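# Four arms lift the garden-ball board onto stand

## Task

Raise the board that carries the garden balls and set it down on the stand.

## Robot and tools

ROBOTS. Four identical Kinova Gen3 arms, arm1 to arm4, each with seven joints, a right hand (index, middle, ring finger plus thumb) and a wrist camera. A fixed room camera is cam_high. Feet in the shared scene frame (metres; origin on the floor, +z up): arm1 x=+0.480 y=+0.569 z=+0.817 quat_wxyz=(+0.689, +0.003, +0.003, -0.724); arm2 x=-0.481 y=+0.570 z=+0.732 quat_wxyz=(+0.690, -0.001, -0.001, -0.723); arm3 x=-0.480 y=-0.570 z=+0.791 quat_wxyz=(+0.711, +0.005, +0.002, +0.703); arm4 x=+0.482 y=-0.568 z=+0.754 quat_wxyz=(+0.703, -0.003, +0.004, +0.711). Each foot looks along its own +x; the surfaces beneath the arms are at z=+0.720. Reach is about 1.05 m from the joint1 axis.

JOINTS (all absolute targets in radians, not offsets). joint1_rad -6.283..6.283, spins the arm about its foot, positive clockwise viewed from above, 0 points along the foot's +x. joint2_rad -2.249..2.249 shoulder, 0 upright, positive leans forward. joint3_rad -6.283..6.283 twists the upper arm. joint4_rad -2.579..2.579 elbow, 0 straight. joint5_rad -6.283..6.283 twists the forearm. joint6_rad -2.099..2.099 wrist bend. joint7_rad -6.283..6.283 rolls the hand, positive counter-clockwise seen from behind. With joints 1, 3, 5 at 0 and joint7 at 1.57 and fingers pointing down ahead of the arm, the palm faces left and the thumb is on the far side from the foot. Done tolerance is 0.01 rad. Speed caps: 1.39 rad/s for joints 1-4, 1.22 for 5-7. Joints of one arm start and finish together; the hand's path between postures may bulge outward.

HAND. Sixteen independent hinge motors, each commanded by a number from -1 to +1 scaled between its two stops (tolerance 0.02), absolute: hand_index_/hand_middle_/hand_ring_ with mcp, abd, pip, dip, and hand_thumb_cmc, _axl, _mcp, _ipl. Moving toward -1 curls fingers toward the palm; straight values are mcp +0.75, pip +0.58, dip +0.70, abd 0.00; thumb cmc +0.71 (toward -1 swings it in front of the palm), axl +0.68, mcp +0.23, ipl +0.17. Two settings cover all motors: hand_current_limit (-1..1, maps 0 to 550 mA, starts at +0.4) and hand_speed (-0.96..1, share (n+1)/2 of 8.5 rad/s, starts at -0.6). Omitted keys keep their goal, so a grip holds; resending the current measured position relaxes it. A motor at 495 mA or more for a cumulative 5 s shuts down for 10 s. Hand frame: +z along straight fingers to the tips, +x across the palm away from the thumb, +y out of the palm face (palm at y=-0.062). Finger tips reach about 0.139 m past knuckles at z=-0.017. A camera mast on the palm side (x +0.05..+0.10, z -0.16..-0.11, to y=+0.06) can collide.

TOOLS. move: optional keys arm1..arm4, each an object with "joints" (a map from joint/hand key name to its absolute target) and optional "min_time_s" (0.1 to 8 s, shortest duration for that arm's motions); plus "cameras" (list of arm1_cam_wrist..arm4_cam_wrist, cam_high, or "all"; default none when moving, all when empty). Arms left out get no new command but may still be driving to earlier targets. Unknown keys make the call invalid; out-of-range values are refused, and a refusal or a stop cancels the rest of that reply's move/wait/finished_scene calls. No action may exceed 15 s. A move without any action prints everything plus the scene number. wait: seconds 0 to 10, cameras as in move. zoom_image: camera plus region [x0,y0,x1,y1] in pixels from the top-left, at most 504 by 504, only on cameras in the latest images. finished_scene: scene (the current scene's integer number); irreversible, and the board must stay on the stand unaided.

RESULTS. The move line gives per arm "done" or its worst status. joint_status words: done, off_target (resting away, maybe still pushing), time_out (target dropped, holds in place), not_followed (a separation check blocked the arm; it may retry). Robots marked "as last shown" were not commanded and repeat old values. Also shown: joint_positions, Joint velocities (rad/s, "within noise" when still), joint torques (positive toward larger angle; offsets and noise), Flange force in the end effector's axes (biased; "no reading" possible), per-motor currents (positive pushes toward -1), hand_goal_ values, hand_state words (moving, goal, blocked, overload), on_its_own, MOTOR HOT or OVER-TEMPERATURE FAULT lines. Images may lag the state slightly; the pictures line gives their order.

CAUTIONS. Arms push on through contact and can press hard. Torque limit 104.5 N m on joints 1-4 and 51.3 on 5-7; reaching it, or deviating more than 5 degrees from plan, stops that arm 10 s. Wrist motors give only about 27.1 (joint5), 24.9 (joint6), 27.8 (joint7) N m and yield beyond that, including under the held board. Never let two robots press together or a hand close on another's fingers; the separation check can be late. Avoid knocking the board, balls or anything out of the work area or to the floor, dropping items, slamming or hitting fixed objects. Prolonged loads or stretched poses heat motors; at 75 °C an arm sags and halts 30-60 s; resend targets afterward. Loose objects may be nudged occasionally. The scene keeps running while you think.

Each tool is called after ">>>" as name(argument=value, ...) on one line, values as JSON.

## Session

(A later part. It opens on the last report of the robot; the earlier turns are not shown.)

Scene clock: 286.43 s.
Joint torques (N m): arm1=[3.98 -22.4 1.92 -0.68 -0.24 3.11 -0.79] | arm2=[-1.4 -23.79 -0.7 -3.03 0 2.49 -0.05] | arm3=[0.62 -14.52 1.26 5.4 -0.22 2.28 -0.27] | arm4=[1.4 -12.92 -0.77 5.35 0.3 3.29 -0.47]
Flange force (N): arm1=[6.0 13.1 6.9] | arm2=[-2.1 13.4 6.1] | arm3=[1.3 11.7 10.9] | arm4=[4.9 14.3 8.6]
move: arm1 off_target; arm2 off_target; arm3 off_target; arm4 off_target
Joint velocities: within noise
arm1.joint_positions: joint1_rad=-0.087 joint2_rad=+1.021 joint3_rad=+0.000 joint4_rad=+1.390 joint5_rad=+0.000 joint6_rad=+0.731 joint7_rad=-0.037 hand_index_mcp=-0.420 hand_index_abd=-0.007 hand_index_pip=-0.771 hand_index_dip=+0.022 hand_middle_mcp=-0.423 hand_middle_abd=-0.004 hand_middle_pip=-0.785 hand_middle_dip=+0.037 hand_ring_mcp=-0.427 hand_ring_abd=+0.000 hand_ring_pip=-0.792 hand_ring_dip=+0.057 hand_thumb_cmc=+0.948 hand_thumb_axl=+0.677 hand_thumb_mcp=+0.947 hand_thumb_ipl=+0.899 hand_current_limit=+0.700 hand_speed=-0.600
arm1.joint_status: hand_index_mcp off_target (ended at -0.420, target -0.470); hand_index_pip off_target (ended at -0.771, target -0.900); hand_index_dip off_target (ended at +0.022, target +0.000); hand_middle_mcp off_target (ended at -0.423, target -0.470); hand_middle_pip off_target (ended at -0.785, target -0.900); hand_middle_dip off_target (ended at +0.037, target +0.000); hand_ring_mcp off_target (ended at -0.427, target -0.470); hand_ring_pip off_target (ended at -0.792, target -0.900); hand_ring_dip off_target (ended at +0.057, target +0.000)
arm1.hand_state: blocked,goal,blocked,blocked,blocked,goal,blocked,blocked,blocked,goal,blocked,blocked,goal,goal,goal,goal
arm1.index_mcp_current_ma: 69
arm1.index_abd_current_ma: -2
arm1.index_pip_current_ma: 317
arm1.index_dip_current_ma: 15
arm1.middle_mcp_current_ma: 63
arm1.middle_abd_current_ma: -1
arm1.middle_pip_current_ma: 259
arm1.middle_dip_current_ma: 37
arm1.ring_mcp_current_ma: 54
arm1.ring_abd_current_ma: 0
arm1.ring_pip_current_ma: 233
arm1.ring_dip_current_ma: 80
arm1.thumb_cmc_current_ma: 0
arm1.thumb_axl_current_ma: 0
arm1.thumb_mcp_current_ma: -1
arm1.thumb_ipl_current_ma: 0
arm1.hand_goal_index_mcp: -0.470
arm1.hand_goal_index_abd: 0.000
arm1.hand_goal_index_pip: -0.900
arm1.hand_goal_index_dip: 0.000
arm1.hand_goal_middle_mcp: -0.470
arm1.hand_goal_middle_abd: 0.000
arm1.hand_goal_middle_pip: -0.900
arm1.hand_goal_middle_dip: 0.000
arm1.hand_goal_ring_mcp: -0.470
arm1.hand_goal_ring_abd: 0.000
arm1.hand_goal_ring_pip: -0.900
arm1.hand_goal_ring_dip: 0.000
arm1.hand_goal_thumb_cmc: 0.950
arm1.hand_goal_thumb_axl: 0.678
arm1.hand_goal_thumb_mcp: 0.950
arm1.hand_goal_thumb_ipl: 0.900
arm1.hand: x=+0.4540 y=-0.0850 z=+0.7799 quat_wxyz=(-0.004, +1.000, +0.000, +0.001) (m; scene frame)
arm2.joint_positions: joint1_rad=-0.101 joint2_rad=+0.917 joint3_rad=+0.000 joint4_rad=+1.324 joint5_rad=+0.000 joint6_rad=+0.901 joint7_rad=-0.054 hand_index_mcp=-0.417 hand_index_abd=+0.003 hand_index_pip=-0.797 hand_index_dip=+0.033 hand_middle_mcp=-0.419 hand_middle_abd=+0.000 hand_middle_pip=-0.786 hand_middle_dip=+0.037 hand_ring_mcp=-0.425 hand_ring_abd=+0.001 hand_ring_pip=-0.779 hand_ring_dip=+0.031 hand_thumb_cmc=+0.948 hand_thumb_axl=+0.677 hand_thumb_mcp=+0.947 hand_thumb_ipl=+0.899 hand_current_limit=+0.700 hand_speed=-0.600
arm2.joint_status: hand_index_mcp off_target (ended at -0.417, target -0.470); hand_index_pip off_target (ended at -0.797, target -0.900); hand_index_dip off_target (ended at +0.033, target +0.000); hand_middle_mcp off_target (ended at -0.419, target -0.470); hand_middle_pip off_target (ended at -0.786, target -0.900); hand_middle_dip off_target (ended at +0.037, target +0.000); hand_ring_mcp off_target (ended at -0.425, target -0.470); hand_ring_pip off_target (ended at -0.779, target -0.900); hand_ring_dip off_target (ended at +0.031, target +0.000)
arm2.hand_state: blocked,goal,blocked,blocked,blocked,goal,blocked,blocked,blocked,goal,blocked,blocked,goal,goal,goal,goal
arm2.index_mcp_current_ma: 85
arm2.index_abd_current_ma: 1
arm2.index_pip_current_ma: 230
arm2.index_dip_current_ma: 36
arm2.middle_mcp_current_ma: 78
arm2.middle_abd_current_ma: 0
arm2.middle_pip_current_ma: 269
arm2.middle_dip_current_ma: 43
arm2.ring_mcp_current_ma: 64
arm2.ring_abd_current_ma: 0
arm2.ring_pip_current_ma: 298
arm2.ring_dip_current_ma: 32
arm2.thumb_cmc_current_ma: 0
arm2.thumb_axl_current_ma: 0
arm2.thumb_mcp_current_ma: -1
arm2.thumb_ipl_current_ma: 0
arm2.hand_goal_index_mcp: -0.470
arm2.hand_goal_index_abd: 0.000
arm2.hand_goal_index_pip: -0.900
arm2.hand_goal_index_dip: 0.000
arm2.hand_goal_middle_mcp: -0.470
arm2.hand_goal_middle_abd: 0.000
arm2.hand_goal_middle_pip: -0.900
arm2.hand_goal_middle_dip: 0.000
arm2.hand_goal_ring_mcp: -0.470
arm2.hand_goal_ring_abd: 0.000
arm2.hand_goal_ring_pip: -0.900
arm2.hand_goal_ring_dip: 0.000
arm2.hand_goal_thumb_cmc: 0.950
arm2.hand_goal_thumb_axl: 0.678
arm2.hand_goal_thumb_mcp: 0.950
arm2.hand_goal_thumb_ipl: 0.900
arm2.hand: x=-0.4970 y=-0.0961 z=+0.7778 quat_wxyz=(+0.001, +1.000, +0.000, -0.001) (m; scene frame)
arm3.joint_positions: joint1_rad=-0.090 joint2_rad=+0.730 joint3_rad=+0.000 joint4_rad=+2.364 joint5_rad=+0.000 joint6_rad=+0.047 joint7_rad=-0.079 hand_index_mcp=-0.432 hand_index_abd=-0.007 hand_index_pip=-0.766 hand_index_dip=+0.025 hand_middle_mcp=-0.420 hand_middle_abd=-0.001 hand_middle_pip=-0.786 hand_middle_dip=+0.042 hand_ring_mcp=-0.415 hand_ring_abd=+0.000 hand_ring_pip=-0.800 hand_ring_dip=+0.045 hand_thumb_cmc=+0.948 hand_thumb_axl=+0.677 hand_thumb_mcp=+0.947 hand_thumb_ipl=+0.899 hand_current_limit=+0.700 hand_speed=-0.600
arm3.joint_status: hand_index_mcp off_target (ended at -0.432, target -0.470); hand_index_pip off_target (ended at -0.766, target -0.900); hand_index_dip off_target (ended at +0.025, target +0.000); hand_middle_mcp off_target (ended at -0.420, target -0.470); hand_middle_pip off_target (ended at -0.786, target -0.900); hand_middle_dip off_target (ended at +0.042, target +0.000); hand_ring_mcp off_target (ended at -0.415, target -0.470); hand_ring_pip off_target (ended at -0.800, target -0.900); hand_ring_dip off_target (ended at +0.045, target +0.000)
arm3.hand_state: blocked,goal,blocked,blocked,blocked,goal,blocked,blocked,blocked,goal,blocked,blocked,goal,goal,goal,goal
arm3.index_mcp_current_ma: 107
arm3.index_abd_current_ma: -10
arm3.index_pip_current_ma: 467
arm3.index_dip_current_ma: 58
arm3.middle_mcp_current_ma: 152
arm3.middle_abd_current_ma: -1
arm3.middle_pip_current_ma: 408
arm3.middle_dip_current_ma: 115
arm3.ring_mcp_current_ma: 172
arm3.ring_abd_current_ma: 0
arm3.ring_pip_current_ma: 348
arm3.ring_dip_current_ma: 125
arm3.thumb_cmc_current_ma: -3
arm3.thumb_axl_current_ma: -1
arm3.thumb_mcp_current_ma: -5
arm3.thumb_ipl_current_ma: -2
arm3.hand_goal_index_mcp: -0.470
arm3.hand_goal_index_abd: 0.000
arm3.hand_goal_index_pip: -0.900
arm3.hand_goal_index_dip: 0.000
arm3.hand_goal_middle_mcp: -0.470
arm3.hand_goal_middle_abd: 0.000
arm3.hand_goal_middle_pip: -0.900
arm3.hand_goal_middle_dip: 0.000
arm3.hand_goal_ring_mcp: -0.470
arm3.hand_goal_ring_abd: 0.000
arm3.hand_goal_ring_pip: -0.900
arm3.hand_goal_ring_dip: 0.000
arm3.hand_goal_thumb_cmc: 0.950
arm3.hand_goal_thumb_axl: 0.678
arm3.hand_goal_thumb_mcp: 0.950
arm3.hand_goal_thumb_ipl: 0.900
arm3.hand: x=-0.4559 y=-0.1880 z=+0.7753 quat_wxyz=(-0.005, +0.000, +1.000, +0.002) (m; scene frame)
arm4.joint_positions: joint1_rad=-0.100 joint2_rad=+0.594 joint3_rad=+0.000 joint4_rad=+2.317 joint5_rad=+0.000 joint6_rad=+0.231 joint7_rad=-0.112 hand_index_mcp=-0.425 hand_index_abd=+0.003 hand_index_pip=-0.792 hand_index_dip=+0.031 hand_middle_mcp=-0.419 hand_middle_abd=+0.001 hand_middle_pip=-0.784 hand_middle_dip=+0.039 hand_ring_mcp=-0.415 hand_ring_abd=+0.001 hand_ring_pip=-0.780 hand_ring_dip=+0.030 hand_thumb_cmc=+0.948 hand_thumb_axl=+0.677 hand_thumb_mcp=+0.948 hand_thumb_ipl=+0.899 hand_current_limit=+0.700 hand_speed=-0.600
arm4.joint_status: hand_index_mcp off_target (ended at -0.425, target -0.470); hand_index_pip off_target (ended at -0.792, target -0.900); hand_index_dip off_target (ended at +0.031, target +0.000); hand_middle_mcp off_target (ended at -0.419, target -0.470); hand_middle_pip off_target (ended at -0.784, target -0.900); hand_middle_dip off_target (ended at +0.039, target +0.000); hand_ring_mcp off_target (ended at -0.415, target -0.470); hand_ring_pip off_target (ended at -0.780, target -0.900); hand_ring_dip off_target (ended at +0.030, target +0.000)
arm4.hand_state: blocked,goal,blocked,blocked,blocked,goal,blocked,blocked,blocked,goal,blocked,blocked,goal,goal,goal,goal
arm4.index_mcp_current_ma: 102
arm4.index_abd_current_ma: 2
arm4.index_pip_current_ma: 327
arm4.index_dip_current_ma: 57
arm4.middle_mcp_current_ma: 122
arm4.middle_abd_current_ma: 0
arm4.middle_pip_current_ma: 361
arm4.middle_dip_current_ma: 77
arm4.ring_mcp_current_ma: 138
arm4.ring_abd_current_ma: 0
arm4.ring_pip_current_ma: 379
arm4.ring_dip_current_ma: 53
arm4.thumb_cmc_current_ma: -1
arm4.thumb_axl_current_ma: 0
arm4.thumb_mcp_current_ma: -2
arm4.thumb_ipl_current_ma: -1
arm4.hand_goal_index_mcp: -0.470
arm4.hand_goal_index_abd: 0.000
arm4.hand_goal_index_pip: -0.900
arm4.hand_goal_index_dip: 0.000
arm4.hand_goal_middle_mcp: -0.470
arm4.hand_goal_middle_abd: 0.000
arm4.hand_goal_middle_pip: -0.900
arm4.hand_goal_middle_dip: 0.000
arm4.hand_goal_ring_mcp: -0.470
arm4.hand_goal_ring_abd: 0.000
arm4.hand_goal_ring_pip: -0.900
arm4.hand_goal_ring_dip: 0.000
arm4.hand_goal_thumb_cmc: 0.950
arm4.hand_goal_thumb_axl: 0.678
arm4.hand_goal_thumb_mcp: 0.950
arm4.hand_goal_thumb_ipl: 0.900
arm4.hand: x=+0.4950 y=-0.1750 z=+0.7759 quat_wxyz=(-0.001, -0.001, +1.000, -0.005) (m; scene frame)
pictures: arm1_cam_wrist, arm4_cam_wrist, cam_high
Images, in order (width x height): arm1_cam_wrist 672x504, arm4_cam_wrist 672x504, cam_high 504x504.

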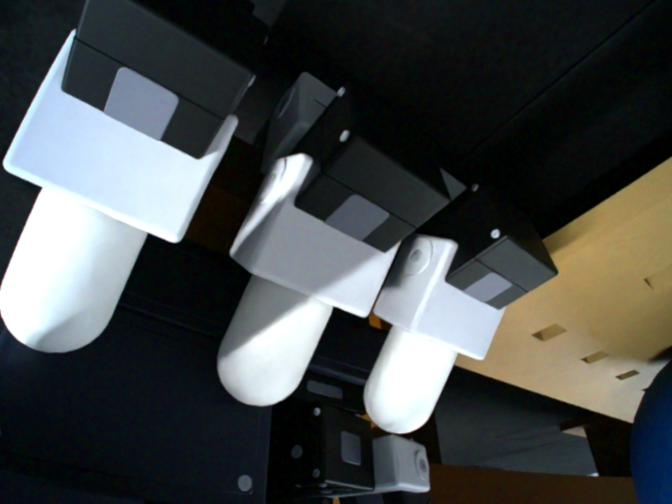

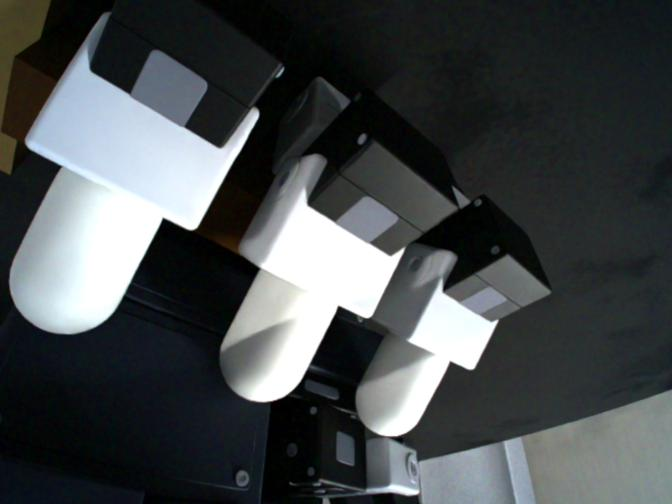

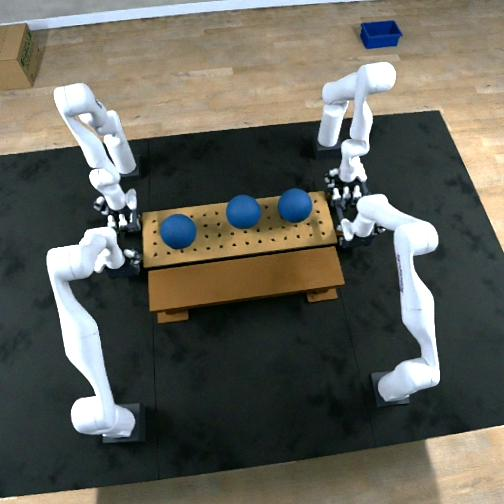

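>>> move(arm1={"joints":{"joint1_rad":-0.0872,"joint2_rad":0.9506,"joint4_rad":1.3898,"joint6_rad":0.8012,"joint7_rad":-0.0376},"min_time_s":3}, arm2={"joints":{"joint1_rad":-0.1007,"joint2_rad":0.8590,"joint4_rad":1.2984,"joint6_rad":0.9842,"joint7_rad":-0.0539},"min_time_s":3}, arm3={"joints":{"joint1_rad":-0.0913,"joint2_rad":0.5965,"joint4_rad":2.3550,"joint6_rad":0.1901,"joint7_rad":-0.0800,"hand_index_pip":-0.88,"hand_middle_pip":-0.88},"min_time_s":3}, arm4={"joints":{"joint1_rad":-0.1005,"joint2_rad":0.4718,"joint4_rad":2.2929,"joint6_rad":0.3769,"joint7_rad":-0.1118},"min_time_s":3}, cameras=["all"])

Scene clock: 375.83 s.
Joint torques (N m): arm1=[4.65 -22.89 2.54 -1.5 0.12 3.23 -0.67] | arm2=[0.13 -23.06 0.71 -3.31 0.33 2.65 -0.26] | arm3=[-0.04 -14.75 0.77 2.85 -0.24 1.93 -0.03] | arm4=[2.82 -12.08 0.97 4.54 0.86 3.68 -0.45]
Flange force (N): arm1=[7.3 12.9 7.6] | arm2=[0.1 13.2 4.7] | arm3=[-0.6 10.7 12.1] | arm4=[9.0 15.4 7.5]
move: arm1 done; arm2 done; arm3 off_target; arm4 done
Joint velocities: within noise
arm1.joint_positions: joint1_rad=-0.087 joint2_rad=+0.951 joint3_rad=+0.000 joint4_rad=+1.390 joint5_rad=+0.000 joint6_rad=+0.801 joint7_rad=-0.038 hand_index_mcp=-0.421 hand_index_abd=-0.007 hand_index_pip=-0.771 hand_index_dip=+0.022 hand_middle_mcp=-0.423 hand_middle_abd=-0.004 hand_middle_pip=-0.785 hand_middle_dip=+0.037 hand_ring_mcp=-0.427 hand_ring_abd=+0.000 hand_ring_pip=-0.792 hand_ring_dip=+0.057 hand_thumb_cmc=+0.948 hand_thumb_axl=+0.677 hand_thumb_mcp=+0.947 hand_thumb_ipl=+0.899 hand_current_limit=+0.700 hand_speed=-0.600
arm1.joint_status: all done
arm1.hand_state: blocked,goal,blocked,blocked,blocked,goal,blocked,blocked,blocked,goal,blocked,blocked,goal,goal,goal,goal
arm1.index_mcp_current_ma: 67
arm1.index_abd_current_ma: -2
arm1.index_pip_current_ma: 317
arm1.index_dip_current_ma: 15
arm1.middle_mcp_current_ma: 63
arm1.middle_abd_current_ma: -1
arm1.middle_pip_current_ma: 259
arm1.middle_dip_current_ma: 37
arm1.ring_mcp_current_ma: 54
arm1.ring_abd_current_ma: 0
arm1.ring_pip_current_ma: 233
arm1.ring_dip_current_ma: 80
arm1.thumb_cmc_current_ma: 0
arm1.thumb_axl_current_ma: 0
arm1.thumb_mcp_current_ma: -1
arm1.thumb_ipl_current_ma: 0
arm1.hand_goal_index_mcp: -0.470
arm1.hand_goal_index_abd: 0.000
arm1.hand_goal_index_pip: -0.900
arm1.hand_goal_index_dip: 0.000
arm1.hand_goal_middle_mcp: -0.470
arm1.hand_goal_middle_abd: 0.000
arm1.hand_goal_middle_pip: -0.900
arm1.hand_goal_middle_dip: 0.000
arm1.hand_goal_ring_mcp: -0.470
arm1.hand_goal_ring_abd: 0.000
arm1.hand_goal_ring_pip: -0.900
arm1.hand_goal_ring_dip: 0.000
arm1.hand_goal_thumb_cmc: 0.950
arm1.hand_goal_thumb_axl: 0.678
arm1.hand_goal_thumb_mcp: 0.950
arm1.hand_goal_thumb_ipl: 0.900
arm1.hand: x=+0.4541 y=-0.0851 z=+0.8199 quat_wxyz=(-0.004, +1.000, +0.000, +0.001) (m; scene frame)
arm2.joint_positions: joint1_rad=-0.101 joint2_rad=+0.859 joint3_rad=+0.000 joint4_rad=+1.298 joint5_rad=+0.000 joint6_rad=+0.984 joint7_rad=-0.054 hand_index_mcp=-0.418 hand_index_abd=+0.004 hand_index_pip=-0.797 hand_index_dip=+0.033 hand_middle_mcp=-0.420 hand_middle_abd=+0.000 hand_middle_pip=-0.786 hand_middle_dip=+0.037 hand_ring_mcp=-0.426 hand_ring_abd=+0.001 hand_ring_pip=-0.779 hand_ring_dip=+0.031 hand_thumb_cmc=+0.948 hand_thumb_axl=+0.677 hand_thumb_mcp=+0.947 hand_thumb_ipl=+0.899 hand_current_limit=+0.700 hand_speed=-0.600
arm2.joint_status: all done
arm2.hand_state: blocked,goal,blocked,blocked,blocked,goal,blocked,blocked,blocked,goal,blocked,blocked,goal,goal,goal,goal
arm2.index_mcp_current_ma: 82
arm2.index_abd_current_ma: 1
arm2.index_pip_current_ma: 230
arm2.index_dip_current_ma: 36
arm2.middle_mcp_current_ma: 76
arm2.middle_abd_current_ma: 0
arm2.middle_pip_current_ma: 269
arm2.middle_dip_current_ma: 43
arm2.ring_mcp_current_ma: 62
arm2.ring_abd_current_ma: 0
arm2.ring_pip_current_ma: 298
arm2.ring_dip_current_ma: 32
arm2.thumb_cmc_current_ma: 0
arm2.thumb_axl_current_ma: 0
arm2.thumb_mcp_current_ma: -1
arm2.thumb_ipl_current_ma: 0
arm2.hand_goal_index_mcp: -0.470
arm2.hand_goal_index_abd: 0.000
arm2.hand_goal_index_pip: -0.900
arm2.hand_goal_index_dip: 0.000
arm2.hand_goal_middle_mcp: -0.470
arm2.hand_goal_middle_abd: 0.000
arm2.hand_goal_middle_pip: -0.900
arm2.hand_goal_middle_dip: 0.000
arm2.hand_goal_ring_mcp: -0.470
arm2.hand_goal_ring_abd: 0.000
arm2.hand_goal_ring_pip: -0.900
arm2.hand_goal_ring_dip: 0.000
arm2.hand_goal_thumb_cmc: 0.950
arm2.hand_goal_thumb_axl: 0.678
arm2.hand_goal_thumb_mcp: 0.950
arm2.hand_goal_thumb_ipl: 0.900
arm2.hand: x=-0.4970 y=-0.0960 z=+0.8178 quat_wxyz=(+0.001, +1.000, +0.000, -0.001) (m; scene frame)
arm3.joint_positions: joint1_rad=-0.091 joint2_rad=+0.597 joint3_rad=+0.000 joint4_rad=+2.355 joint5_rad=+0.000 joint6_rad=+0.190 joint7_rad=-0.080 hand_index_mcp=-0.432 hand_index_abd=-0.007 hand_index_pip=-0.766 hand_index_dip=+0.025 hand_middle_mcp=-0.420 hand_middle_abd=-0.001 hand_middle_pip=-0.786 hand_middle_dip=+0.042 hand_ring_mcp=-0.415 hand_ring_abd=+0.000 hand_ring_pip=-0.800 hand_ring_dip=+0.045 hand_thumb_cmc=+0.948 hand_thumb_axl=+0.677 hand_thumb_mcp=+0.947 hand_thumb_ipl=+0.899 hand_current_limit=+0.700 hand_speed=-0.600
arm3.joint_status: hand_index_pip off_target (ended at -0.766, target -0.880); hand_middle_pip off_target (ended at -0.786, target -0.880); the others done
arm3.hand_state: blocked,goal,blocked,blocked,blocked,goal,blocked,blocked,blocked,goal,blocked,blocked,goal,goal,goal,goal
arm3.index_mcp_current_ma: 107
arm3.index_abd_current_ma: -10
arm3.index_pip_current_ma: 410
arm3.index_dip_current_ma: 58
arm3.middle_mcp_current_ma: 152
arm3.middle_abd_current_ma: -1
arm3.middle_pip_current_ma: 318
arm3.middle_dip_current_ma: 115
arm3.ring_mcp_current_ma: 172
arm3.ring_abd_current_ma: 0
arm3.ring_pip_current_ma: 348
arm3.ring_dip_current_ma: 125
arm3.thumb_cmc_current_ma: -3
arm3.thumb_axl_current_ma: -1
arm3.thumb_mcp_current_ma: -5
arm3.thumb_ipl_current_ma: -2
arm3.hand_goal_index_mcp: -0.470
arm3.hand_goal_index_abd: 0.000
arm3.hand_goal_index_pip: -0.880
arm3.hand_goal_index_dip: 0.000
arm3.hand_goal_middle_mcp: -0.470
arm3.hand_goal_middle_abd: 0.000
arm3.hand_goal_middle_pip: -0.880
arm3.hand_goal_middle_dip: 0.000
arm3.hand_goal_ring_mcp: -0.470
arm3.hand_goal_ring_abd: 0.000
arm3.hand_goal_ring_pip: -0.900
arm3.hand_goal_ring_dip: 0.000
arm3.hand_goal_thumb_cmc: 0.950
arm3.hand_goal_thumb_axl: 0.678
arm3.hand_goal_thumb_mcp: 0.950
arm3.hand_goal_thumb_ipl: 0.900
arm3.hand: x=-0.4559 y=-0.1879 z=+0.8153 quat_wxyz=(-0.005, +0.000, +1.000, +0.002) (m; scene frame)
arm4.joint_positions: joint1_rad=-0.101 joint2_rad=+0.472 joint3_rad=+0.000 joint4_rad=+2.293 joint5_rad=+0.000 joint6_rad=+0.377 joint7_rad=-0.112 hand_index_mcp=-0.426 hand_index_abd=+0.004 hand_index_pip=-0.792 hand_index_dip=+0.031 hand_middle_mcp=-0.420 hand_middle_abd=+0.001 hand_middle_pip=-0.784 hand_middle_dip=+0.039 hand_ring_mcp=-0.416 hand_ring_abd=+0.001 hand_ring_pip=-0.780 hand_ring_dip=+0.030 hand_thumb_cmc=+0.948 hand_thumb_axl=+0.677 hand_thumb_mcp=+0.948 hand_thumb_ipl=+0.899 hand_current_limit=+0.700 hand_speed=-0.600
arm4.joint_status: all done
arm4.hand_state: blocked,goal,blocked,blocked,blocked,goal,blocked,blocked,blocked,goal,blocked,blocked,goal,goal,goal,goal
arm4.index_mcp_current_ma: 99
arm4.index_abd_current_ma: 2
arm4.index_pip_current_ma: 327
arm4.index_dip_current_ma: 57
arm4.middle_mcp_current_ma: 118
arm4.middle_abd_current_ma: 0
arm4.middle_pip_current_ma: 361
arm4.middle_dip_current_ma: 77
arm4.ring_mcp_current_ma: 133
arm4.ring_abd_current_ma: 1
arm4.ring_pip_current_ma: 379
arm4.ring_dip_current_ma: 53
arm4.thumb_cmc_current_ma: -1
arm4.thumb_axl_current_ma: 0
arm4.thumb_mcp_current_ma: -2
arm4.thumb_ipl_current_ma: -1
arm4.hand_goal_index_mcp: -0.470
arm4.hand_goal_index_abd: 0.000
arm4.hand_goal_index_pip: -0.900
arm4.hand_goal_index_dip: 0.000
arm4.hand_goal_middle_mcp: -0.470
arm4.hand_goal_middle_abd: 0.000
arm4.hand_goal_middle_pip: -0.900
arm4.hand_goal_middle_dip: 0.000
arm4.hand_goal_ring_mcp: -0.470
arm4.hand_goal_ring_abd: 0.000
arm4.hand_goal_ring_pip: -0.900
arm4.hand_goal_ring_dip: 0.000
arm4.hand_goal_thumb_cmc: 0.950
arm4.hand_goal_thumb_axl: 0.678
arm4.hand_goal_thumb_mcp: 0.950
arm4.hand_goal_thumb_ipl: 0.900
arm4.hand: x=+0.4950 y=-0.1750 z=+0.8159 quat_wxyz=(-0.001, -0.001, +1.000, -0.005) (m; scene frame)
pictures: arm1_cam_wrist, arm2_cam_wrist, arm3_cam_wrist, arm4_cam_wrist, cam_high
Images, in order (width x height): arm1_cam_wrist 672x504, arm2_cam_wrist 672x504, arm3_cam_wrist 672x504, arm4_cam_wrist 672x504, cam_high 504x504.

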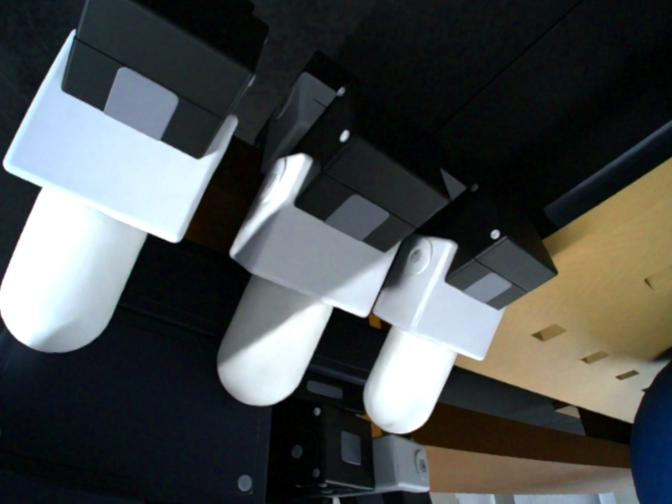

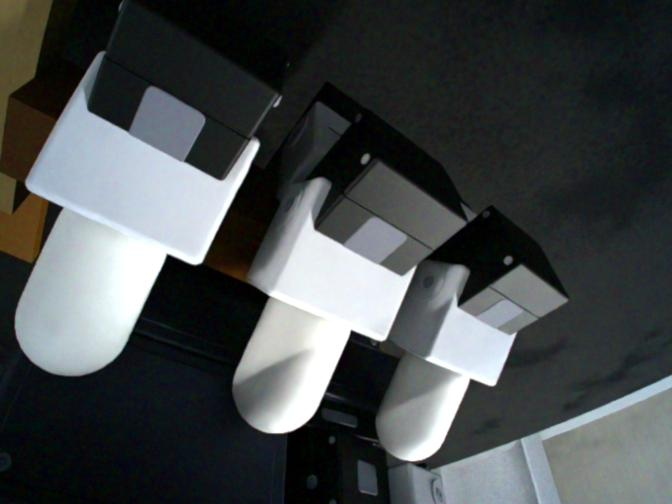

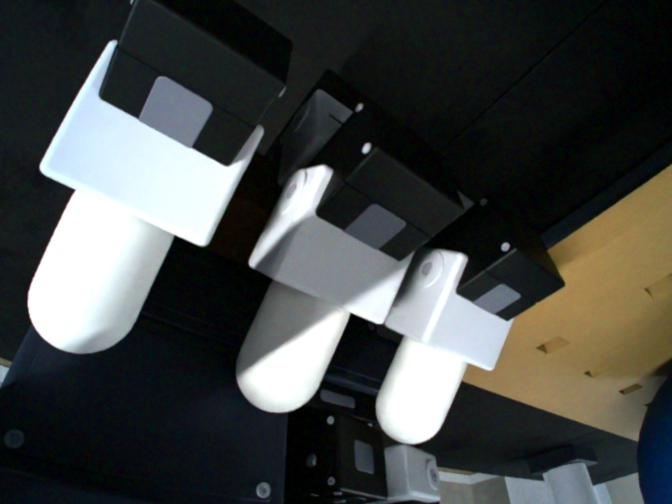

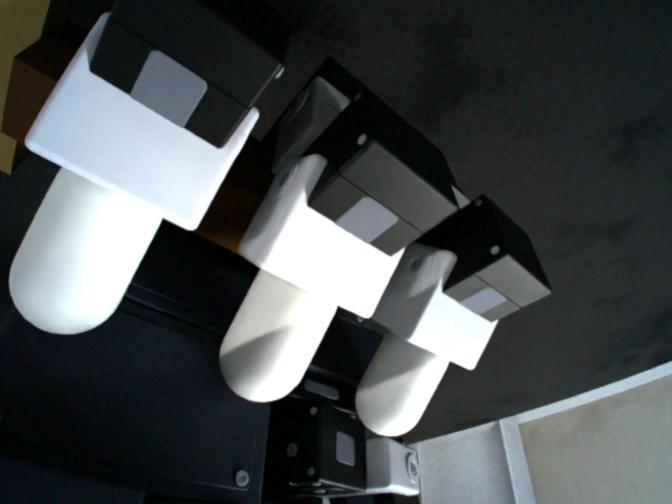

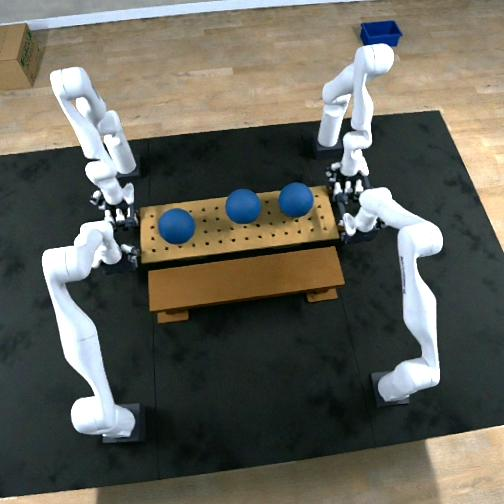

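>>> move(arm1={"joints":{"joint1_rad":-0.0872,"joint2_rad":0.8853,"joint4_rad":1.3775,"joint6_rad":0.8788,"joint7_rad":-0.0377},"min_time_s":2.5}, arm2={"joints":{"joint1_rad":-0.1007,"joint2_rad":0.8080,"joint4_rad":1.2598,"joint6_rad":1.0738,"joint7_rad":-0.0539},"min_time_s":2.5}, arm3={"joints":{"joint1_rad":-0.0926,"joint2_rad":0.4687,"joint4_rad":2.3293,"joint6_rad":0.3436,"joint7_rad":-0.0812},"min_time_s":2.5}, arm4={"joints":{"joint1_rad":-0.1006,"joint2_rad":0.3592,"joint4_rad":2.2534,"joint6_rad":0.5290,"joint7_rad":-0.1119},"min_time_s":2.5})

>>> move(arm1={"joints":{"joint1_rad":-0.0886,"joint2_rad":0.7872,"joint4_rad":1.4382,"joint6_rad":0.9162,"joint7_rad":-0.0391},"min_time_s":2.5}, arm2={"joints":{"joint1_rad":-0.1026,"joint2_rad":0.7188,"joint4_rad":1.2987,"joint6_rad":1.1241,"joint7_rad":-0.0558},"min_time_s":2.5}, arm3={"joints":{"joint1_rad":-0.0890,"joint2_rad":0.3824,"joint4_rad":2.2281,"joint6_rad":0.5311,"joint7_rad":-0.0776},"min_time_s":2.5}, arm4={"joints":{"joint1_rad":-0.0939,"joint2_rad":0.2962,"joint4_rad":2.1419,"joint6_rad":0.7035,"joint7_rad":-0.1052},"min_time_s":2.5}, cameras=["cam_high","arm1_cam_wrist"])

Scene clock: 383.80 s.
Joint torques (N m): arm1=[5.31 -23.25 3.06 -2.16 0.38 3.38 -0.69] | arm2=[0.22 -22.85 0.74 -4.21 0.31 2.46 -0.36] | arm3=[-0.23 -14.82 0.87 0.3 -0.09 1.64 0.14] | arm4=[3.35 -11.69 1.35 3.02 0.86 3.82 -0.8]
Flange force (N): arm1=[8.4 13.3 8.0] | arm2=[0.1 12.0 3.9] | arm3=[-0.6 10.0 13.2] | arm4=[8.5 16.0 7.2]
move: arm1 done; arm2 done; arm3 done; arm4 done
Joint velocities: within noise
arm1.joint_positions: joint1_rad=-0.087 joint2_rad=+0.885 joint3_rad=+0.000 joint4_rad=+1.377 joint5_rad=+0.000 joint6_rad=+0.879 joint7_rad=-0.038 hand_index_mcp=-0.421 hand_index_abd=-0.007 hand_index_pip=-0.771 hand_index_dip=+0.022 hand_middle_mcp=-0.423 hand_middle_abd=-0.004 hand_middle_pip=-0.785 hand_middle_dip=+0.037 hand_ring_mcp=-0.427 hand_ring_abd=+0.000 hand_ring_pip=-0.792 hand_ring_dip=+0.057 hand_thumb_cmc=+0.948 hand_thumb_axl=+0.677 hand_thumb_mcp=+0.947 hand_thumb_ipl=+0.899 hand_current_limit=+0.700 hand_speed=-0.600
arm1.joint_status: all done
arm1.hand_state: blocked,goal,blocked,blocked,blocked,goal,blocked,blocked,blocked,goal,blocked,blocked,goal,goal,goal,goal
arm1.index_mcp_current_ma: 67
arm1.index_abd_current_ma: -2
arm1.index_pip_current_ma: 317
arm1.index_dip_current_ma: 15
arm1.middle_mcp_current_ma: 63
arm1.middle_abd_current_ma: -1
arm1.middle_pip_current_ma: 259
arm1.middle_dip_current_ma: 37
arm1.ring_mcp_current_ma: 54
arm1.ring_abd_current_ma: 0
arm1.ring_pip_current_ma: 233
arm1.ring_dip_current_ma: 80
arm1.thumb_cmc_current_ma: 0
arm1.thumb_axl_current_ma: 0
arm1.thumb_mcp_current_ma: -1
arm1.thumb_ipl_current_ma: 0
arm1.hand_goal_index_mcp: -0.470
arm1.hand_goal_index_abd: 0.000
arm1.hand_goal_index_pip: -0.900
arm1.hand_goal_index_dip: 0.000
arm1.hand_goal_middle_mcp: -0.470
arm1.hand_goal_middle_abd: 0.000
arm1.hand_goal_middle_pip: -0.900
arm1.hand_goal_middle_dip: 0.000
arm1.hand_goal_ring_mcp: -0.470
arm1.hand_goal_ring_abd: 0.000
arm1.hand_goal_ring_pip: -0.900
arm1.hand_goal_ring_dip: 0.000
arm1.hand_goal_thumb_cmc: 0.950
arm1.hand_goal_thumb_axl: 0.678
arm1.hand_goal_thumb_mcp: 0.950
arm1.hand_goal_thumb_ipl: 0.900
arm1.hand: x=+0.4540 y=-0.0850 z=+0.8598 quat_wxyz=(-0.004, +1.000, +0.000, +0.001) (m; scene frame)
arm2.joint_positions: joint1_rad=-0.101 joint2_rad=+0.808 joint3_rad=+0.000 joint4_rad=+1.260 joint5_rad=+0.000 joint6_rad=+1.074 joint7_rad=-0.054 hand_index_mcp=-0.418 hand_index_abd=+0.004 hand_index_pip=-0.797 hand_index_dip=+0.033 hand_middle_mcp=-0.421 hand_middle_abd=+0.000 hand_middle_pip=-0.786 hand_middle_dip=+0.037 hand_ring_mcp=-0.426 hand_ring_abd=+0.001 hand_ring_pip=-0.779 hand_ring_dip=+0.031 hand_thumb_cmc=+0.948 hand_thumb_axl=+0.677 hand_thumb_mcp=+0.947 hand_thumb_ipl=+0.899 hand_current_limit=+0.700 hand_speed=-0.600
arm2.joint_status: all done
arm2.hand_state: blocked,goal,blocked,blocked,blocked,goal,blocked,blocked,blocked,goal,blocked,blocked,goal,goal,goal,goal
arm2.index_mcp_current_ma: 81
arm2.index_abd_current_ma: 1
arm2.index_pip_current_ma: 230
arm2.index_dip_current_ma: 36
arm2.middle_mcp_current_ma: 75
arm2.middle_abd_current_ma: 0
arm2.middle_pip_current_ma: 269
arm2.middle_dip_current_ma: 43
arm2.ring_mcp_current_ma: 62
arm2.ring_abd_current_ma: 0
arm2.ring_pip_current_ma: 298
arm2.ring_dip_current_ma: 32
arm2.thumb_cmc_current_ma: 0
arm2.thumb_axl_current_ma: 0
arm2.thumb_mcp_current_ma: -1
arm2.thumb_ipl_current_ma: 0
arm2.hand_goal_index_mcp: -0.470
arm2.hand_goal_index_abd: 0.000
arm2.hand_goal_index_pip: -0.900
arm2.hand_goal_index_dip: 0.000
arm2.hand_goal_middle_mcp: -0.470
arm2.hand_goal_middle_abd: 0.000
arm2.hand_goal_middle_pip: -0.900
arm2.hand_goal_middle_dip: 0.000
arm2.hand_goal_ring_mcp: -0.470
arm2.hand_goal_ring_abd: 0.000
arm2.hand_goal_ring_pip: -0.900
arm2.hand_goal_ring_dip: 0.000
arm2.hand_goal_thumb_cmc: 0.950
arm2.hand_goal_thumb_axl: 0.678
arm2.hand_goal_thumb_mcp: 0.950
arm2.hand_goal_thumb_ipl: 0.900
arm2.hand: x=-0.4969 y=-0.0960 z=+0.8578 quat_wxyz=(+0.001, +1.000, +0.000, -0.001) (m; scene frame)
arm3.joint_positions: joint1_rad=-0.093 joint2_rad=+0.469 joint3_rad=+0.000 joint4_rad=+2.329 joint5_rad=+0.000 joint6_rad=+0.344 joint7_rad=-0.081 hand_index_mcp=-0.432 hand_index_abd=-0.007 hand_index_pip=-0.766 hand_index_dip=+0.025 hand_middle_mcp=-0.420 hand_middle_abd=-0.001 hand_middle_pip=-0.786 hand_middle_dip=+0.042 hand_ring_mcp=-0.415 hand_ring_abd=+0.000 hand_ring_pip=-0.800 hand_ring_dip=+0.045 hand_thumb_cmc=+0.948 hand_thumb_axl=+0.677 hand_thumb_mcp=+0.947 hand_thumb_ipl=+0.899 hand_current_limit=+0.700 hand_speed=-0.600
arm3.joint_status: all done
arm3.hand_state: blocked,goal,blocked,blocked,blocked,goal,blocked,blocked,blocked,goal,blocked,blocked,goal,goal,goal,goal
arm3.index_mcp_current_ma: 107
arm3.index_abd_current_ma: -10
arm3.index_pip_current_ma: 410
arm3.index_dip_current_ma: 58
arm3.middle_mcp_current_ma: 152
arm3.middle_abd_current_ma: -1
arm3.middle_pip_current_ma: 318
arm3.middle_dip_current_ma: 115
arm3.ring_mcp_current_ma: 172
arm3.ring_abd_current_ma: 0
arm3.ring_pip_current_ma: 348
arm3.ring_dip_current_ma: 125
arm3.thumb_cmc_current_ma: -3
arm3.thumb_axl_current_ma: -1
arm3.thumb_mcp_current_ma: -5
arm3.thumb_ipl_current_ma: -2
arm3.hand_goal_index_mcp: -0.470
arm3.hand_goal_index_abd: 0.000
arm3.hand_goal_index_pip: -0.880
arm3.hand_goal_index_dip: 0.000
arm3.hand_goal_middle_mcp: -0.470
arm3.hand_goal_middle_abd: 0.000
arm3.hand_goal_middle_pip: -0.880
arm3.hand_goal_middle_dip: 0.000
arm3.hand_goal_ring_mcp: -0.470
arm3.hand_goal_ring_abd: 0.000
arm3.hand_goal_ring_pip: -0.900
arm3.hand_goal_ring_dip: 0.000
arm3.hand_goal_thumb_cmc: 0.950
arm3.hand_goal_thumb_axl: 0.678
arm3.hand_goal_thumb_mcp: 0.950
arm3.hand_goal_thumb_ipl: 0.900
arm3.hand: x=-0.4559 y=-0.1879 z=+0.8553 quat_wxyz=(-0.005, +0.000, +1.000, +0.002) (m; scene frame)
arm4.joint_positions: joint1_rad=-0.101 joint2_rad=+0.359 joint3_rad=+0.000 joint4_rad=+2.253 joint5_rad=+0.000 joint6_rad=+0.529 joint7_rad=-0.112 hand_index_mcp=-0.426 hand_index_abd=+0.005 hand_index_pip=-0.792 hand_index_dip=+0.031 hand_middle_mcp=-0.421 hand_middle_abd=+0.001 hand_middle_pip=-0.784 hand_middle_dip=+0.039 hand_ring_mcp=-0.417 hand_ring_abd=+0.001 hand_ring_pip=-0.780 hand_ring_dip=+0.030 hand_thumb_cmc=+0.948 hand_thumb_axl=+0.677 hand_thumb_mcp=+0.948 hand_thumb_ipl=+0.899 hand_current_limit=+0.700 hand_speed=-0.600
arm4.joint_status: all done
arm4.hand_state: blocked,goal,blocked,blocked,blocked,goal,blocked,blocked,blocked,goal,blocked,blocked,goal,goal,goal,goal
arm4.index_mcp_current_ma: 99
arm4.index_abd_current_ma: 3
arm4.index_pip_current_ma: 327
arm4.index_dip_current_ma: 57
arm4.middle_mcp_current_ma: 116
arm4.middle_abd_current_ma: 1
arm4.middle_pip_current_ma: 361
arm4.middle_dip_current_ma: 77
arm4.ring_mcp_current_ma: 129
arm4.ring_abd_current_ma: 1
arm4.ring_pip_current_ma: 379
arm4.ring_dip_current_ma: 53
arm4.thumb_cmc_current_ma: -1
arm4.thumb_axl_current_ma: 0
arm4.thumb_mcp_current_ma: -2
arm4.thumb_ipl_current_ma: -1
arm4.hand_goal_index_mcp: -0.470
arm4.hand_goal_index_abd: 0.000
arm4.hand_goal_index_pip: -0.900
arm4.hand_goal_index_dip: 0.000
arm4.hand_goal_middle_mcp: -0.470
arm4.hand_goal_middle_abd: 0.000
arm4.hand_goal_middle_pip: -0.900
arm4.hand_goal_middle_dip: 0.000
arm4.hand_goal_ring_mcp: -0.470
arm4.hand_goal_ring_abd: 0.000
arm4.hand_goal_ring_pip: -0.900
arm4.hand_goal_ring_dip: 0.000
arm4.hand_goal_thumb_cmc: 0.950
arm4.hand_goal_thumb_axl: 0.678
arm4.hand_goal_thumb_mcp: 0.950
arm4.hand_goal_thumb_ipl: 0.900
arm4.hand: x=+0.4951 y=-0.1750 z=+0.8559 quat_wxyz=(-0.001, -0.001, +1.000, -0.005) (m; scene frame)
pictures: none

Scene clock: 386.60 s.
Joint torques (N m): arm1=[5.41 -22.53 3.13 -2.41 0.39 3.49 -0.78] | arm2=[-0.12 -22.01 0.47 -4.61 0.3 2.4 -0.21] | arm3=[0.62 -15.64 1.76 -2.12 -0.45 1.57 -0.21] | arm4=[3.13 -12.59 0.9 0.89 0.85 3.76 -0.87]
Flange force (N): arm1=[8.7 13.5 8.1] | arm2=[-0.3 11.7 3.6] | arm3=[1.4 10.3 13.7] | arm4=[6.1 16.2 7.2]
move: arm1 done; arm2 done; arm3 done; arm4 done
Joint velocities: within noise
arm1.joint_positions: joint1_rad=-0.089 joint2_rad=+0.787 joint3_rad=+0.000 joint4_rad=+1.438 joint5_rad=+0.000 joint6_rad=+0.916 joint7_rad=-0.039 hand_index_mcp=-0.421 hand_index_abd=-0.007 hand_index_pip=-0.772 hand_index_dip=+0.022 hand_middle_mcp=-0.423 hand_middle_abd=-0.004 hand_middle_pip=-0.785 hand_middle_dip=+0.037 hand_ring_mcp=-0.427 hand_ring_abd=+0.000 hand_ring_pip=-0.792 hand_ring_dip=+0.057 hand_thumb_cmc=+0.948 hand_thumb_axl=+0.677 hand_thumb_mcp=+0.947 hand_thumb_ipl=+0.899 hand_current_limit=+0.700 hand_speed=-0.600
arm1.joint_status: all done
arm1.hand_state: blocked,goal,blocked,blocked,blocked,goal,blocked,blocked,blocked,goal,blocked,blocked,goal,goal,goal,goal
arm1.index_mcp_current_ma: 67
arm1.index_abd_current_ma: -2
arm1.index_pip_current_ma: 314
arm1.index_dip_current_ma: 15
arm1.middle_mcp_current_ma: 63
arm1.middle_abd_current_ma: -1
arm1.middle_pip_current_ma: 259
arm1.middle_dip_current_ma: 37
arm1.ring_mcp_current_ma: 54
arm1.ring_abd_current_ma: 0
arm1.ring_pip_current_ma: 233
arm1.ring_dip_current_ma: 80
arm1.thumb_cmc_current_ma: 0
arm1.thumb_axl_current_ma: 0
arm1.thumb_mcp_current_ma: -1
arm1.thumb_ipl_current_ma: 0
arm1.hand_goal_index_mcp: -0.470
arm1.hand_goal_index_abd: 0.000
arm1.hand_goal_index_pip: -0.900
arm1.hand_goal_index_dip: 0.000
arm1.hand_goal_middle_mcp: -0.470
arm1.hand_goal_middle_abd: 0.000
arm1.hand_goal_middle_pip: -0.900
arm1.hand_goal_middle_dip: 0.000
arm1.hand_goal_ring_mcp: -0.470
arm1.hand_goal_ring_abd: 0.000
arm1.hand_goal_ring_pip: -0.900
arm1.hand_goal_ring_dip: 0.000
arm1.hand_goal_thumb_cmc: 0.950
arm1.hand_goal_thumb_axl: 0.678
arm1.hand_goal_thumb_mcp: 0.950
arm1.hand_goal_thumb_ipl: 0.900
arm1.hand: x=+0.4539 y=-0.0650 z=+0.8998 quat_wxyz=(-0.004, +1.000, +0.000, +0.001) (m; scene frame)
arm2.joint_positions: joint1_rad=-0.103 joint2_rad=+0.719 joint3_rad=+0.000 joint4_rad=+1.299 joint5_rad=+0.000 joint6_rad=+1.124 joint7_rad=-0.056 hand_index_mcp=-0.418 hand_index_abd=+0.004 hand_index_pip=-0.797 hand_index_dip=+0.033 hand_middle_mcp=-0.421 hand_middle_abd=+0.000 hand_middle_pip=-0.786 hand_middle_dip=+0.037 hand_ring_mcp=-0.426 hand_ring_abd=+0.001 hand_ring_pip=-0.779 hand_ring_dip=+0.031 hand_thumb_cmc=+0.948 hand_thumb_axl=+0.677 hand_thumb_mcp=+0.947 hand_thumb_ipl=+0.899 hand_current_limit=+0.700 hand_speed=-0.600
arm2.joint_status: all done
arm2.hand_state: blocked,goal,blocked,blocked,blocked,goal,blocked,blocked,blocked,goal,blocked,blocked,goal,goal,goal,goal
arm2.index_mcp_current_ma: 81
arm2.index_abd_current_ma: 1
arm2.index_pip_current_ma: 230
arm2.index_dip_current_ma: 36
arm2.middle_mcp_current_ma: 75
arm2.middle_abd_current_ma: 0
arm2.middle_pip_current_ma: 269
arm2.middle_dip_current_ma: 43
arm2.ring_mcp_current_ma: 62
arm2.ring_abd_current_ma: 0
arm2.ring_pip_current_ma: 298
arm2.ring_dip_current_ma: 32
arm2.thumb_cmc_current_ma: 0
arm2.thumb_axl_current_ma: 0
arm2.thumb_mcp_current_ma: -1
arm2.thumb_ipl_current_ma: 0
arm2.hand_goal_index_mcp: -0.470
arm2.hand_goal_index_abd: 0.000
arm2.hand_goal_index_pip: -0.900
arm2.hand_goal_index_dip: 0.000
arm2.hand_goal_middle_mcp: -0.470
arm2.hand_goal_middle_abd: 0.000
arm2.hand_goal_middle_pip: -0.900
arm2.hand_goal_middle_dip: 0.000
arm2.hand_goal_ring_mcp: -0.470
arm2.hand_goal_ring_abd: 0.000
arm2.hand_goal_ring_pip: -0.900
arm2.hand_goal_ring_dip: 0.000
arm2.hand_goal_thumb_cmc: 0.950
arm2.hand_goal_thumb_axl: 0.678
arm2.hand_goal_thumb_mcp: 0.950
arm2.hand_goal_thumb_ipl: 0.900
arm2.hand: x=-0.4968 y=-0.0760 z=+0.8977 quat_wxyz=(+0.001, +1.000, +0.000, -0.001) (m; scene frame)
arm3.joint_positions: joint1_rad=-0.089 joint2_rad=+0.382 joint3_rad=+0.000 joint4_rad=+2.228 joint5_rad=+0.000 joint6_rad=+0.531 joint7_rad=-0.078 hand_index_mcp=-0.431 hand_index_abd=-0.008 hand_index_pip=-0.766 hand_index_dip=+0.025 hand_middle_mcp=-0.421 hand_middle_abd=-0.002 hand_middle_pip=-0.786 hand_middle_dip=+0.041 hand_ring_mcp=-0.415 hand_ring_abd=+0.000 hand_ring_pip=-0.800 hand_ring_dip=+0.045 hand_thumb_cmc=+0.948 hand_thumb_axl=+0.677 hand_thumb_mcp=+0.947 hand_thumb_ipl=+0.899 hand_current_limit=+0.700 hand_speed=-0.600
arm3.joint_status: all done
arm3.hand_state: blocked,goal,blocked,blocked,blocked,goal,blocked,blocked,blocked,goal,blocked,blocked,goal,goal,goal,goal
arm3.index_mcp_current_ma: 111
arm3.index_abd_current_ma: -11
arm3.index_pip_current_ma: 410
arm3.index_dip_current_ma: 58
arm3.middle_mcp_current_ma: 151
arm3.middle_abd_current_ma: -2
arm3.middle_pip_current_ma: 318
arm3.middle_dip_current_ma: 110
arm3.ring_mcp_current_ma: 172
arm3.ring_abd_current_ma: 0
arm3.ring_pip_current_ma: 348
arm3.ring_dip_current_ma: 125
arm3.thumb_cmc_current_ma: -3
arm3.thumb_axl_current_ma: -1
arm3.thumb_mcp_current_ma: -5
arm3.thumb_ipl_current_ma: -2
arm3.hand_goal_index_mcp: -0.470
arm3.hand_goal_index_abd: 0.000
arm3.hand_goal_index_pip: -0.880
arm3.hand_goal_index_dip: 0.000
arm3.hand_goal_middle_mcp: -0.470
arm3.hand_goal_middle_abd: 0.000
arm3.hand_goal_middle_pip: -0.880
arm3.hand_goal_middle_dip: 0.000
arm3.hand_goal_ring_mcp: -0.470
arm3.hand_goal_ring_abd: 0.000
arm3.hand_goal_ring_pip: -0.900
arm3.hand_goal_ring_dip: 0.000
arm3.hand_goal_thumb_cmc: 0.950
arm3.hand_goal_thumb_axl: 0.678
arm3.hand_goal_thumb_mcp: 0.950
arm3.hand_goal_thumb_ipl: 0.900
arm3.hand: x=-0.4561 y=-0.1679 z=+0.8953 quat_wxyz=(-0.005, +0.000, +1.000, +0.002) (m; scene frame)
arm4.joint_positions: joint1_rad=-0.094 joint2_rad=+0.296 joint3_rad=+0.000 joint4_rad=+2.142 joint5_rad=+0.000 joint6_rad=+0.703 joint7_rad=-0.105 hand_index_mcp=-0.429 hand_index_abd=+0.005 hand_index_pip=-0.792 hand_index_dip=+0.031 hand_middle_mcp=-0.424 hand_middle_abd=+0.001 hand_middle_pip=-0.784 hand_middle_dip=+0.039 hand_ring_mcp=-0.420 hand_ring_abd=+0.001 hand_ring_pip=-0.780 hand_ring_dip=+0.029 hand_thumb_cmc=+0.948 hand_thumb_axl=+0.677 hand_thumb_mcp=+0.948 hand_thumb_ipl=+0.899 hand_current_limit=+0.700 hand_speed=-0.600
arm4.joint_status: all done
arm4.hand_state: blocked,goal,blocked,blocked,blocked,goal,blocked,blocked,blocked,goal,blocked,blocked,goal,goal,goal,goal
arm4.index_mcp_current_ma: 90
arm4.index_abd_current_ma: 4
arm4.index_pip_current_ma: 327
arm4.index_dip_current_ma: 57
arm4.middle_mcp_current_ma: 108
arm4.middle_abd_current_ma: 1
arm4.middle_pip_current_ma: 361
arm4.middle_dip_current_ma: 77
arm4.ring_mcp_current_ma: 119
arm4.ring_abd_current_ma: 1
arm4.ring_pip_current_ma: 379
arm4.ring_dip_current_ma: 51
arm4.thumb_cmc_current_ma: -1
arm4.thumb_axl_current_ma: 0
arm4.thumb_mcp_current_ma: -2
arm4.thumb_ipl_current_ma: -1
arm4.hand_goal_index_mcp: -0.470
arm4.hand_goal_index_abd: 0.000
arm4.hand_goal_index_pip: -0.900
arm4.hand_goal_index_dip: 0.000
arm4.hand_goal_middle_mcp: -0.470
arm4.hand_goal_middle_abd: 0.000
arm4.hand_goal_middle_pip: -0.900
arm4.hand_goal_middle_dip: 0.000
arm4.hand_goal_ring_mcp: -0.470
arm4.hand_goal_ring_abd: 0.000
arm4.hand_goal_ring_pip: -0.900
arm4.hand_goal_ring_dip: 0.000
arm4.hand_goal_thumb_cmc: 0.950
arm4.hand_goal_thumb_axl: 0.678
arm4.hand_goal_thumb_mcp: 0.950
arm4.hand_goal_thumb_ipl: 0.900
arm4.hand: x=+0.4951 y=-0.1551 z=+0.8959 quat_wxyz=(-0.001, -0.001, +1.000, -0.005) (m; scene frame)
pictures: arm1_cam_wrist, cam_high
Images, in order (width x height): arm1_cam_wrist 672x504, cam_high 504x504.

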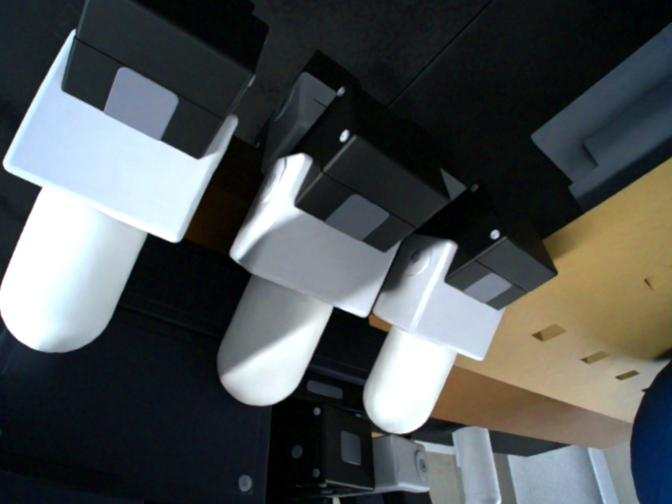

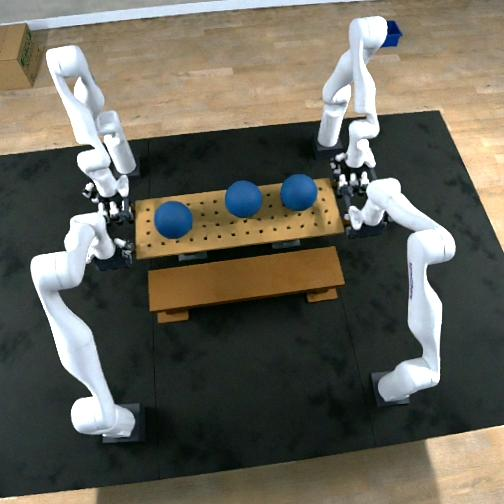

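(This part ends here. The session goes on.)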